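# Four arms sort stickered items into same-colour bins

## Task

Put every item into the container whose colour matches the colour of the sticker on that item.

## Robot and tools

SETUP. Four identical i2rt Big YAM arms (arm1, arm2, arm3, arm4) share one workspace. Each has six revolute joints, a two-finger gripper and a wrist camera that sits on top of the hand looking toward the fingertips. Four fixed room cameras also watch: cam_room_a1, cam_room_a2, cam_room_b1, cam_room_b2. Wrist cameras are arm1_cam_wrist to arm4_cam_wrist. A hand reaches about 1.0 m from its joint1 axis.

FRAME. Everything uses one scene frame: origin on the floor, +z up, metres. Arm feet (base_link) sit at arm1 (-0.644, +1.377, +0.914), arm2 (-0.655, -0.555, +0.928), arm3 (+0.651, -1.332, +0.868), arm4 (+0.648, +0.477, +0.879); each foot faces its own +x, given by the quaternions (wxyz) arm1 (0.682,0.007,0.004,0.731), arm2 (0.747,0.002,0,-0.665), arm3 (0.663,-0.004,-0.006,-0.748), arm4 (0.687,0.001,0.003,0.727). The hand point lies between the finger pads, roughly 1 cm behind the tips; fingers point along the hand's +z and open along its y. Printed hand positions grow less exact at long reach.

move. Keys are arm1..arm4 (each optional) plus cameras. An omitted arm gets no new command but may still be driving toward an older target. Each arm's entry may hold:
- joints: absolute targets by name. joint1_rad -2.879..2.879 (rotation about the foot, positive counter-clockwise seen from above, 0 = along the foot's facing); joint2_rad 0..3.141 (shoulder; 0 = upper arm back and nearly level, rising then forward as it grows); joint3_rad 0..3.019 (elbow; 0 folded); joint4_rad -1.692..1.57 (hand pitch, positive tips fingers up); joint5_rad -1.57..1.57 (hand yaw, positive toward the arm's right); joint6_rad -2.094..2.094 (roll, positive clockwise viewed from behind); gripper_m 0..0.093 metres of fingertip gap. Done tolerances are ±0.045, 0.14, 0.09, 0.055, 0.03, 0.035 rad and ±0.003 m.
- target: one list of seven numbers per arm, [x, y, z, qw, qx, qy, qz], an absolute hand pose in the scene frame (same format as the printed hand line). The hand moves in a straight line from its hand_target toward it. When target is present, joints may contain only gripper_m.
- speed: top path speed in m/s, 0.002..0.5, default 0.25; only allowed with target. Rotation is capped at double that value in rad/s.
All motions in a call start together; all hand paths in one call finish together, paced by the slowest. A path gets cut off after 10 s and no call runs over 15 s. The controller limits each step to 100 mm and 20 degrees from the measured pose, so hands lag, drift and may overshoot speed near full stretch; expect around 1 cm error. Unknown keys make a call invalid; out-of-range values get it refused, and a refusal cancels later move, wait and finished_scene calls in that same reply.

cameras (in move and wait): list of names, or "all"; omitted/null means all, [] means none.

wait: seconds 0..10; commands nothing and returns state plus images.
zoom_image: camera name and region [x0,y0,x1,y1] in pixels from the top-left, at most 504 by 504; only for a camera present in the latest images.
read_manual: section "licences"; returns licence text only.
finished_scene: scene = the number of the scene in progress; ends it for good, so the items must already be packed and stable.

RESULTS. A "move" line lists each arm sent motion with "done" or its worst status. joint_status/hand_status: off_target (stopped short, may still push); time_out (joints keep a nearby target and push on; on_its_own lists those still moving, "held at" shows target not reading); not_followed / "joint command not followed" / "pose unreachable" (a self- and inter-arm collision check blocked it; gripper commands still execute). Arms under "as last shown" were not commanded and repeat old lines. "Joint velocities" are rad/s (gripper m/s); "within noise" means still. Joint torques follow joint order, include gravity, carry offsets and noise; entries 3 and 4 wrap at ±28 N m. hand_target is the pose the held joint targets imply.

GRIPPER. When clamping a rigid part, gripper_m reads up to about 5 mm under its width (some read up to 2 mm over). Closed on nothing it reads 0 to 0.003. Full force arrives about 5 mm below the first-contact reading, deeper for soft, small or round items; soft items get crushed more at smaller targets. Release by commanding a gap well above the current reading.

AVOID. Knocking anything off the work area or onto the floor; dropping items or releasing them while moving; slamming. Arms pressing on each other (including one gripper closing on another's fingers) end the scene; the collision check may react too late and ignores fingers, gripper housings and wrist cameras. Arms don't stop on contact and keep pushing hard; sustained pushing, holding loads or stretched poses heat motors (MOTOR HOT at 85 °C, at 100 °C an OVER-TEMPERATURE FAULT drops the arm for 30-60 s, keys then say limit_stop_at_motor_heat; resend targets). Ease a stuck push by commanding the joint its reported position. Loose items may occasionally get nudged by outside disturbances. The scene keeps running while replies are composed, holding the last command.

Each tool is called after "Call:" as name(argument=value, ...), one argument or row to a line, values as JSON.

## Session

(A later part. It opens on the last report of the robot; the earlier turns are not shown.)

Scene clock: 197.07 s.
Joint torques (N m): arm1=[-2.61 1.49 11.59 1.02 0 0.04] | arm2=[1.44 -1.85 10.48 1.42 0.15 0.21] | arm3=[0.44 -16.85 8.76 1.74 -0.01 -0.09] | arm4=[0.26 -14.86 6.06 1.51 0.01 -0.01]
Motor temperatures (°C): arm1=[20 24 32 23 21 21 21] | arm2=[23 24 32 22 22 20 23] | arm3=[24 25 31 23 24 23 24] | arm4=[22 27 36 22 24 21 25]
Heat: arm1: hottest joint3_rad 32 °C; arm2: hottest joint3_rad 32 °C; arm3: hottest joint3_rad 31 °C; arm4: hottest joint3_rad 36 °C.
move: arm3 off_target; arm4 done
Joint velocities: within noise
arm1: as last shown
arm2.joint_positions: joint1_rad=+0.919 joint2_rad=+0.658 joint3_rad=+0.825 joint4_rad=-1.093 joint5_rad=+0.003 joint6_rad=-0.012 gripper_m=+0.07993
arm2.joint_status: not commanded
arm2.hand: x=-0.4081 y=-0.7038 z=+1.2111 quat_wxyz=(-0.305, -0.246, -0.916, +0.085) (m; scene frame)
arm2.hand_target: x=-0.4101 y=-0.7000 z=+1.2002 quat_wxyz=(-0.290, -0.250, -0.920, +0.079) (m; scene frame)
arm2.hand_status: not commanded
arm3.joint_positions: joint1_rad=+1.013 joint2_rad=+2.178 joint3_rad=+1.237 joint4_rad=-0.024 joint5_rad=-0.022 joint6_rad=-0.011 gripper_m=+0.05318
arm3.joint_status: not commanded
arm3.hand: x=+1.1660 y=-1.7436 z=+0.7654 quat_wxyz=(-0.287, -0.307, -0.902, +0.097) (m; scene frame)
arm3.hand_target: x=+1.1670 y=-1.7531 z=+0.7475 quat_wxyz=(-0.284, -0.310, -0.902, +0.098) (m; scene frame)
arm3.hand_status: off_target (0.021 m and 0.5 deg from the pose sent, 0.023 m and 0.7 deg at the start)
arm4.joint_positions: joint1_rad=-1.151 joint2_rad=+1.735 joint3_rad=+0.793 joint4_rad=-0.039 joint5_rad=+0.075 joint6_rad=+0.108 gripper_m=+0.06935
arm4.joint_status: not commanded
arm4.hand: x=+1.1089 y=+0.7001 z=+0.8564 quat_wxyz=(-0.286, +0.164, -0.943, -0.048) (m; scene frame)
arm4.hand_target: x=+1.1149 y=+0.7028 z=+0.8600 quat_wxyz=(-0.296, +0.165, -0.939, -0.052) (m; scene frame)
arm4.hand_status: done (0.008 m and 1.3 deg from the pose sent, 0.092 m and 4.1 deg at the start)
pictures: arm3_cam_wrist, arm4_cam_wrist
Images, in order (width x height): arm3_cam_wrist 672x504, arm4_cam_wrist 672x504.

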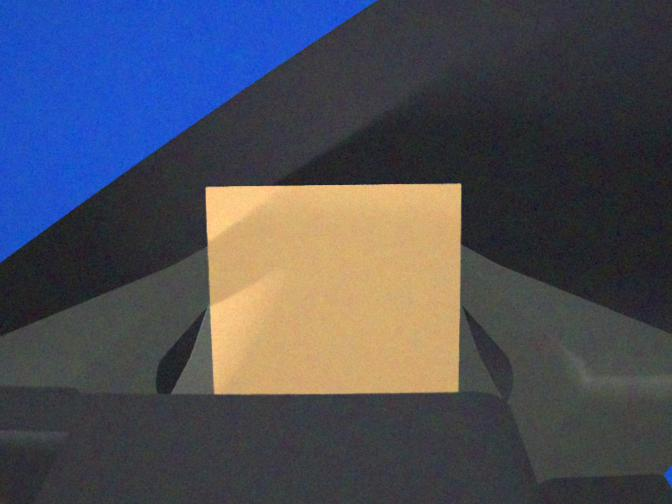

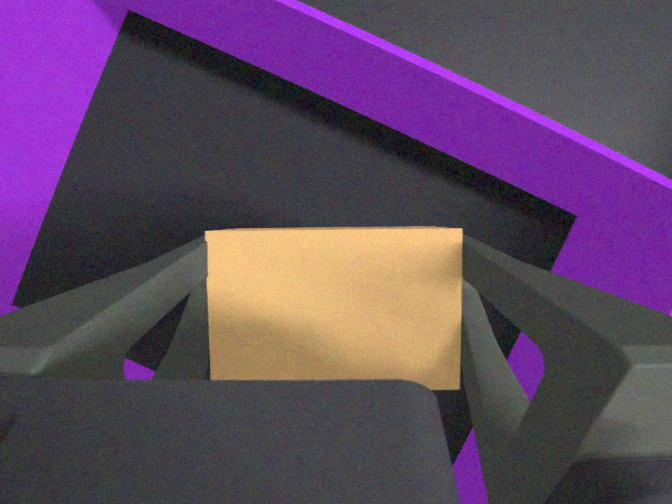

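Call:
move(
  arm3={"joints":{"gripper_m":0.072}},
  arm4={"target":[1.117,0.727,0.8,-0.2964,0.1656,-0.9392,-0.0522],"speed":0.1},
  cameras=["arm4_cam_wrist"],
)

Call:
move(
  arm3={"target":[1.1,-1.69,0.93,-0.2846,-0.3106,-0.902,0.098],"speed":0.15},
  arm4={"target":[1.117,0.727,0.765,-0.2964,0.1656,-0.9392,-0.0522],"speed":0.05},
  cameras=["arm3_cam_wrist","arm4_cam_wrist"],
)

Call:
move(
  arm4={"target":[1.117,0.727,0.749,-0.2964,0.1656,-0.9392,-0.0522],"speed":0.04},
  cameras=["arm4_cam_wrist"],
)

Scene clock: 210.57 s.
Joint torques (N m): arm1=[-1.49 1.08 11.62 0.84 0 0.01] | arm2=[1.49 -1.73 10.52 1.4 0.15 0.21] | arm3=[0.38 -19.9 8.17 1.52 0.01 -0.1] | arm4=[0.91 -14.62 6.68 1.51 0.28 0.15]
Motor temperatures (°C): arm1=[20 24 32 23 21 21 21] | arm2=[23 24 32 22 22 20 23] | arm3=[24 26 30 23 24 23 25] | arm4=[22 26 34 22 24 21 26]
Heat: arm1: hottest joint3_rad 32 °C; arm2: hottest joint3_rad 32 °C; arm3: hottest joint3_rad 30 °C; arm4: hottest joint3_rad 34 °C.
move: arm3 done; arm4 off_target
Joint velocities: within noise
arm1, arm2: as last shown
arm3.joint_positions: joint1_rad=+1.013 joint2_rad=+2.210 joint3_rad=+1.241 joint4_rad=-0.019 joint5_rad=-0.022 joint6_rad=-0.011 gripper_m=+0.07196
arm3.joint_status: all done
arm3.hand: x=+1.1626 y=-1.7411 z=+0.7478 quat_wxyz=(-0.277, -0.309, -0.905, +0.093) (m; scene frame)
arm3.hand_target: x=+1.1671 y=-1.7532 z=+0.7476 quat_wxyz=(-0.285, -0.310, -0.902, +0.098) (m; scene frame)
arm3.hand_status: not commanded
arm4.joint_positions: joint1_rad=-1.110 joint2_rad=+1.902 joint3_rad=+0.794 joint4_rad=+0.110 joint5_rad=+0.094 joint6_rad=+0.129 gripper_m=+0.06935
arm4.joint_status: not commanded
arm4.hand: x=+1.1010 y=+0.7160 z=+0.7947 quat_wxyz=(-0.279, +0.172, -0.944, -0.045) (m; scene frame)
arm4.hand_target: x=+1.1164 y=+0.7268 z=+0.8006 quat_wxyz=(-0.296, +0.166, -0.939, -0.052) (m; scene frame)
arm4.hand_status: off_target (0.020 m and 2.3 deg from the pose sent, 0.063 m and 1.3 deg at the start)
pictures: arm4_cam_wrist
Images, in order (width x height): arm4_cam_wrist 672x504.

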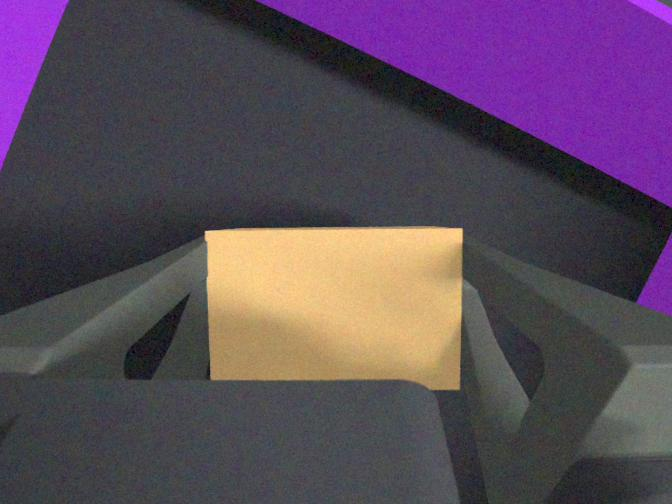

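Scene clock: 212.60 s.
Joint torques (N m): arm1=[-2.32 1.2 11.58 0.94 0.01 0.01] | arm2=[1.61 -1.85 10.5 1.42 0.15 0.21] | arm3=[1.2 -16.38 7.38 0.87 0.11 -0.02] | arm4=[1.2 -14.68 6.05 1.48 0.28 0.18]
Motor temperatures (°C): arm1=[20 24 32 23 21 21 21] | arm2=[23 24 32 22 22 20 23] | arm3=[24 26 30 23 24 23 24] | arm4=[22 26 34 22 24 21 26]
Heat: arm1: hottest joint3_rad 32 °C; arm2: hottest joint3_rad 32 °C; arm3: hottest joint3_rad 30 °C; arm4: hottest joint3_rad 34 °C.
move: arm3 done; arm4 off_target
Joint velocities: within noise
arm1, arm2: as last shown
arm3.joint_positions: joint1_rad=+1.013 joint2_rad=+1.697 joint3_rad=+1.032 joint4_rad=-0.290 joint5_rad=-0.020 joint6_rad=-0.011 gripper_m=+0.07196
arm3.joint_status: not commanded
arm3.hand: x=+1.1040 y=-1.6920 z=+0.9341 quat_wxyz=(-0.291, -0.307, -0.900, +0.100) (m; scene frame)
arm3.hand_target: x=+1.1001 y=-1.6900 z=+0.9300 quat_wxyz=(-0.284, -0.310, -0.902, +0.098) (m; scene frame)
arm3.hand_status: done (0.006 m and 0.9 deg from the pose sent, 0.199 m and 1.1 deg at the start)
arm4.joint_positions: joint1_rad=-1.110 joint2_rad=+1.992 joint3_rad=+0.803 joint4_rad=+0.201 joint5_rad=+0.094 joint6_rad=+0.129 gripper_m=+0.06935
arm4.joint_status: not commanded
arm4.hand: x=+1.1039 y=+0.7176 z=+0.7651 quat_wxyz=(-0.284, +0.172, -0.942, -0.047) (m; scene frame)
arm4.hand_target: x=+1.1165 y=+0.7269 z=+0.7656 quat_wxyz=(-0.296, +0.166, -0.939, -0.052) (m; scene frame)
arm4.hand_status: off_target (0.016 m and 1.8 deg from the pose sent, 0.035 m and 2.3 deg at the start)
pictures: arm3_cam_wrist, arm4_cam_wrist
Images, in order (width x height): arm3_cam_wrist 672x504, arm4_cam_wrist 672x504.

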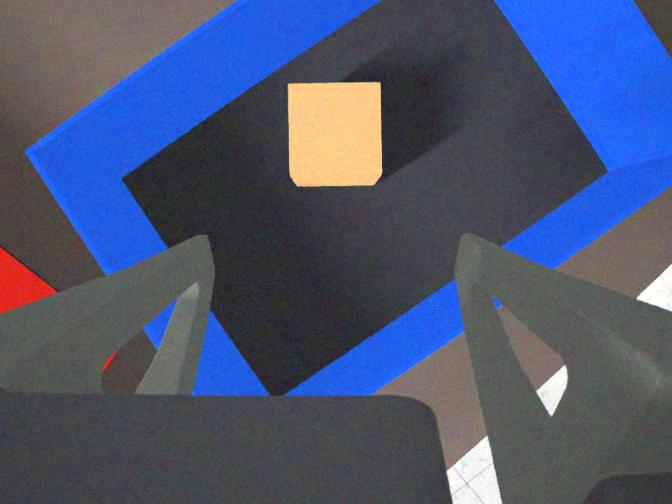

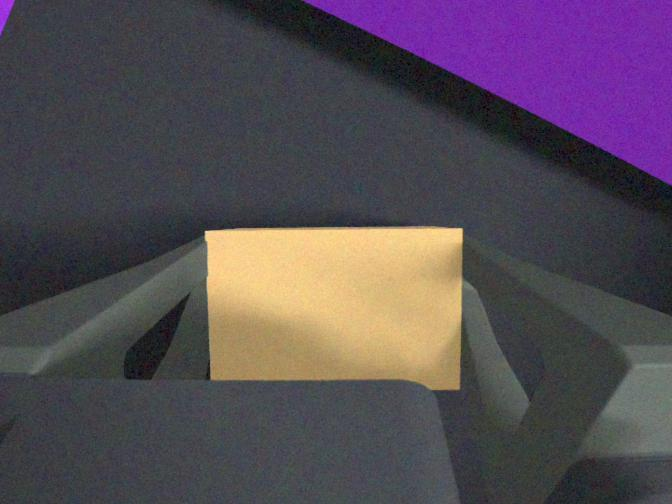

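Scene clock: 213.57 s.
Joint torques (N m): arm1=[-2.32 1.38 11.7 0.95 -0.07 0.01] | arm2=[1.55 -1.85 10.51 1.43 0.15 0.2] | arm3=[1.2 -16.26 7.38 0.9 0.13 -0.01] | arm4=[0.79 -13.86 5.6 1.55 0.26 0.14]
Motor temperatures (°C): arm1=[20 24 32 23 21 21 21] | arm2=[23 24 32 22 22 20 23] | arm3=[24 26 30 23 24 23 24] | arm4=[22 26 34 22 24 21 26]
Heat: arm1: hottest joint3_rad 32 °C; arm2: hottest joint3_rad 32 °C; arm3: hottest joint3_rad 30 °C; arm4: hottest joint3_rad 34 °C.
move: arm4 off_target
Joint velocities: within noise
arm1, arm2, arm3: as last shown
arm4.joint_positions: joint1_rad=-1.110 joint2_rad=+2.022 joint3_rad=+0.812 joint4_rad=+0.242 joint5_rad=+0.095 joint6_rad=+0.132 gripper_m=+0.06935
arm4.joint_status: not commanded
arm4.hand: x=+1.1094 y=+0.7207 z=+0.7587 quat_wxyz=(-0.293, +0.169, -0.940, -0.051) (m; scene frame)
arm4.hand_target: x=+1.1164 y=+0.7268 z=+0.7492 quat_wxyz=(-0.296, +0.166, -0.939, -0.052) (m; scene frame)
arm4.hand_status: off_target (0.014 m and 0.6 deg from the pose sent, 0.023 m and 1.8 deg at the start)
pictures: arm4_cam_wrist
Images, in order (width x height): arm4_cam_wrist 672x504.

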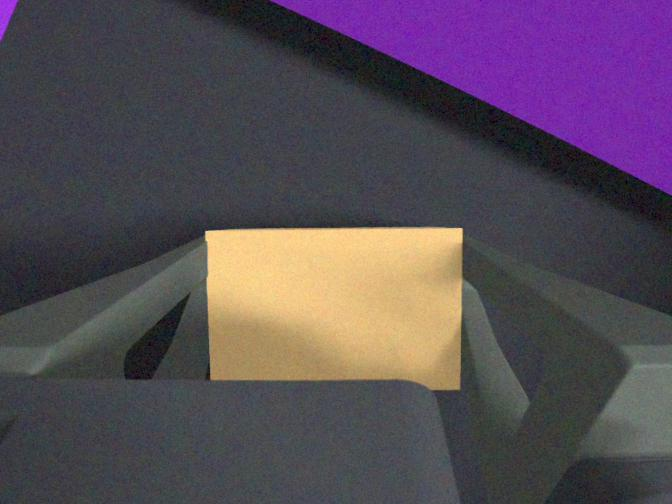

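Contact (~0.758). Release and retreat.

Call:
move(
  arm4={"joints":{"gripper_m":0.088}},
  cameras=[],
)

Call:
move(
  arm4={"target":[1.04,0.69,0.92,-0.2964,0.1656,-0.9392,-0.0522],"speed":0.15},
  cameras=["arm4_cam_wrist"],
)

Scene clock: 217.03 s.
Joint torques (N m): arm1=[-2.49 1.55 11.69 1.05 -0.01 0.04] | arm2=[1.55 -1.85 10.51 1.43 0.15 0.21] | arm3=[1.08 -16.21 7.36 0.91 0.12 -0.02] | arm4=[1.2 -14.92 5.35 1.43 0.25 0.16]
Motor temperatures (°C): arm1=[20 24 32 23 21 21 21] | arm2=[23 24 32 22 22 20 23] | arm3=[24 26 30 23 24 23 24] | arm4=[22 26 33 22 24 21 26]
Heat: arm1: hottest joint3_rad 32 °C; arm2: hottest joint3_rad 32 °C; arm3: hottest joint3_rad 30 °C; arm4: hottest joint3_rad 33 °C.
move: arm4 done
Joint velocities: within noise
arm1, arm2, arm3: as last shown
arm4.joint_positions: joint1_rad=-1.110 joint2_rad=+2.036 joint3_rad=+0.815 joint4_rad=+0.243 joint5_rad=+0.095 joint6_rad=+0.132 gripper_m=+0.08791
arm4.joint_status: all done
arm4.hand: x=+1.1077 y=+0.7196 z=+0.7523 quat_wxyz=(-0.288, +0.170, -0.941, -0.049) (m; scene frame)
arm4.hand_target: x=+1.1164 y=+0.7268 z=+0.7494 quat_wxyz=(-0.296, +0.166, -0.939, -0.052) (m; scene frame)
arm4.hand_status: not commanded
pictures: none
No camera images: "cameras" was empty.

Scene clock: 218.93 s.
Joint torques (N m): arm1=[-2.49 1.32 11.55 1.05 0.02 0.03] | arm2=[1.49 -1.9 10.51 1.42 0.15 0.21] | arm3=[1.08 -16.32 7.34 0.88 0.12 -0.01] | arm4=[1.73 -10.99 6.67 0.58 0.27 0.13]
Motor temperatures (°C): arm1=[20 24 32 23 21 21 21] | arm2=[23 24 32 22 22 20 23] | arm3=[24 26 30 23 24 23 24] | arm4=[22 26 33 22 24 21 26]
Heat: arm1: hottest joint3_rad 32 °C; arm2: hottest joint3_rad 32 °C; arm3: hottest joint3_rad 30 °C; arm4: hottest joint3_rad 33 °C.
move: arm4 done
Joint velocities: within noise
arm1, arm2, arm3: as last shown
arm4.joint_positions: joint1_rad=-1.096 joint2_rad=+1.429 joint3_rad=+0.644 joint4_rad=-0.163 joint5_rad=+0.105 joint6_rad=+0.143 gripper_m=+0.08791
arm4.joint_status: not commanded
arm4.hand: x=+1.0443 y=+0.6890 z=+0.9225 quat_wxyz=(-0.303, +0.168, -0.937, -0.053) (m; scene frame)
arm4.hand_target: x=+1.0400 y=+0.6900 z=+0.9200 quat_wxyz=(-0.296, +0.166, -0.939, -0.052) (m; scene frame)
arm4.hand_status: done (0.005 m and 0.8 deg from the pose sent, 0.183 m and 1.1 deg at the start)
pictures: arm4_cam_wrist
Images, in order (width x height): arm4_cam_wrist 672x504.

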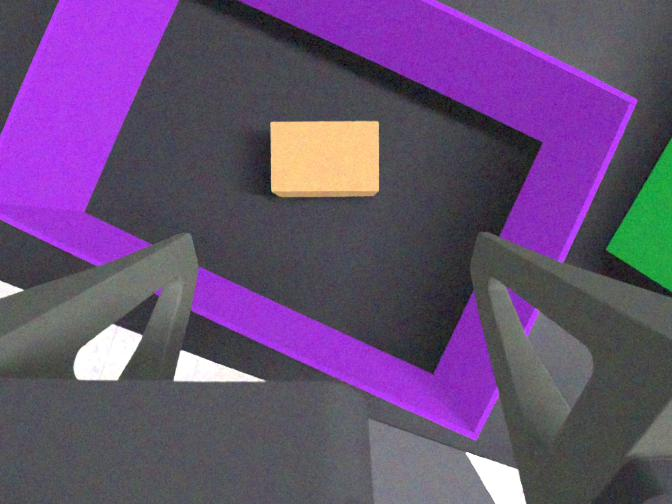

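Call:
finished_scene(
  scene=3,
)

The scene is finished: the task was done.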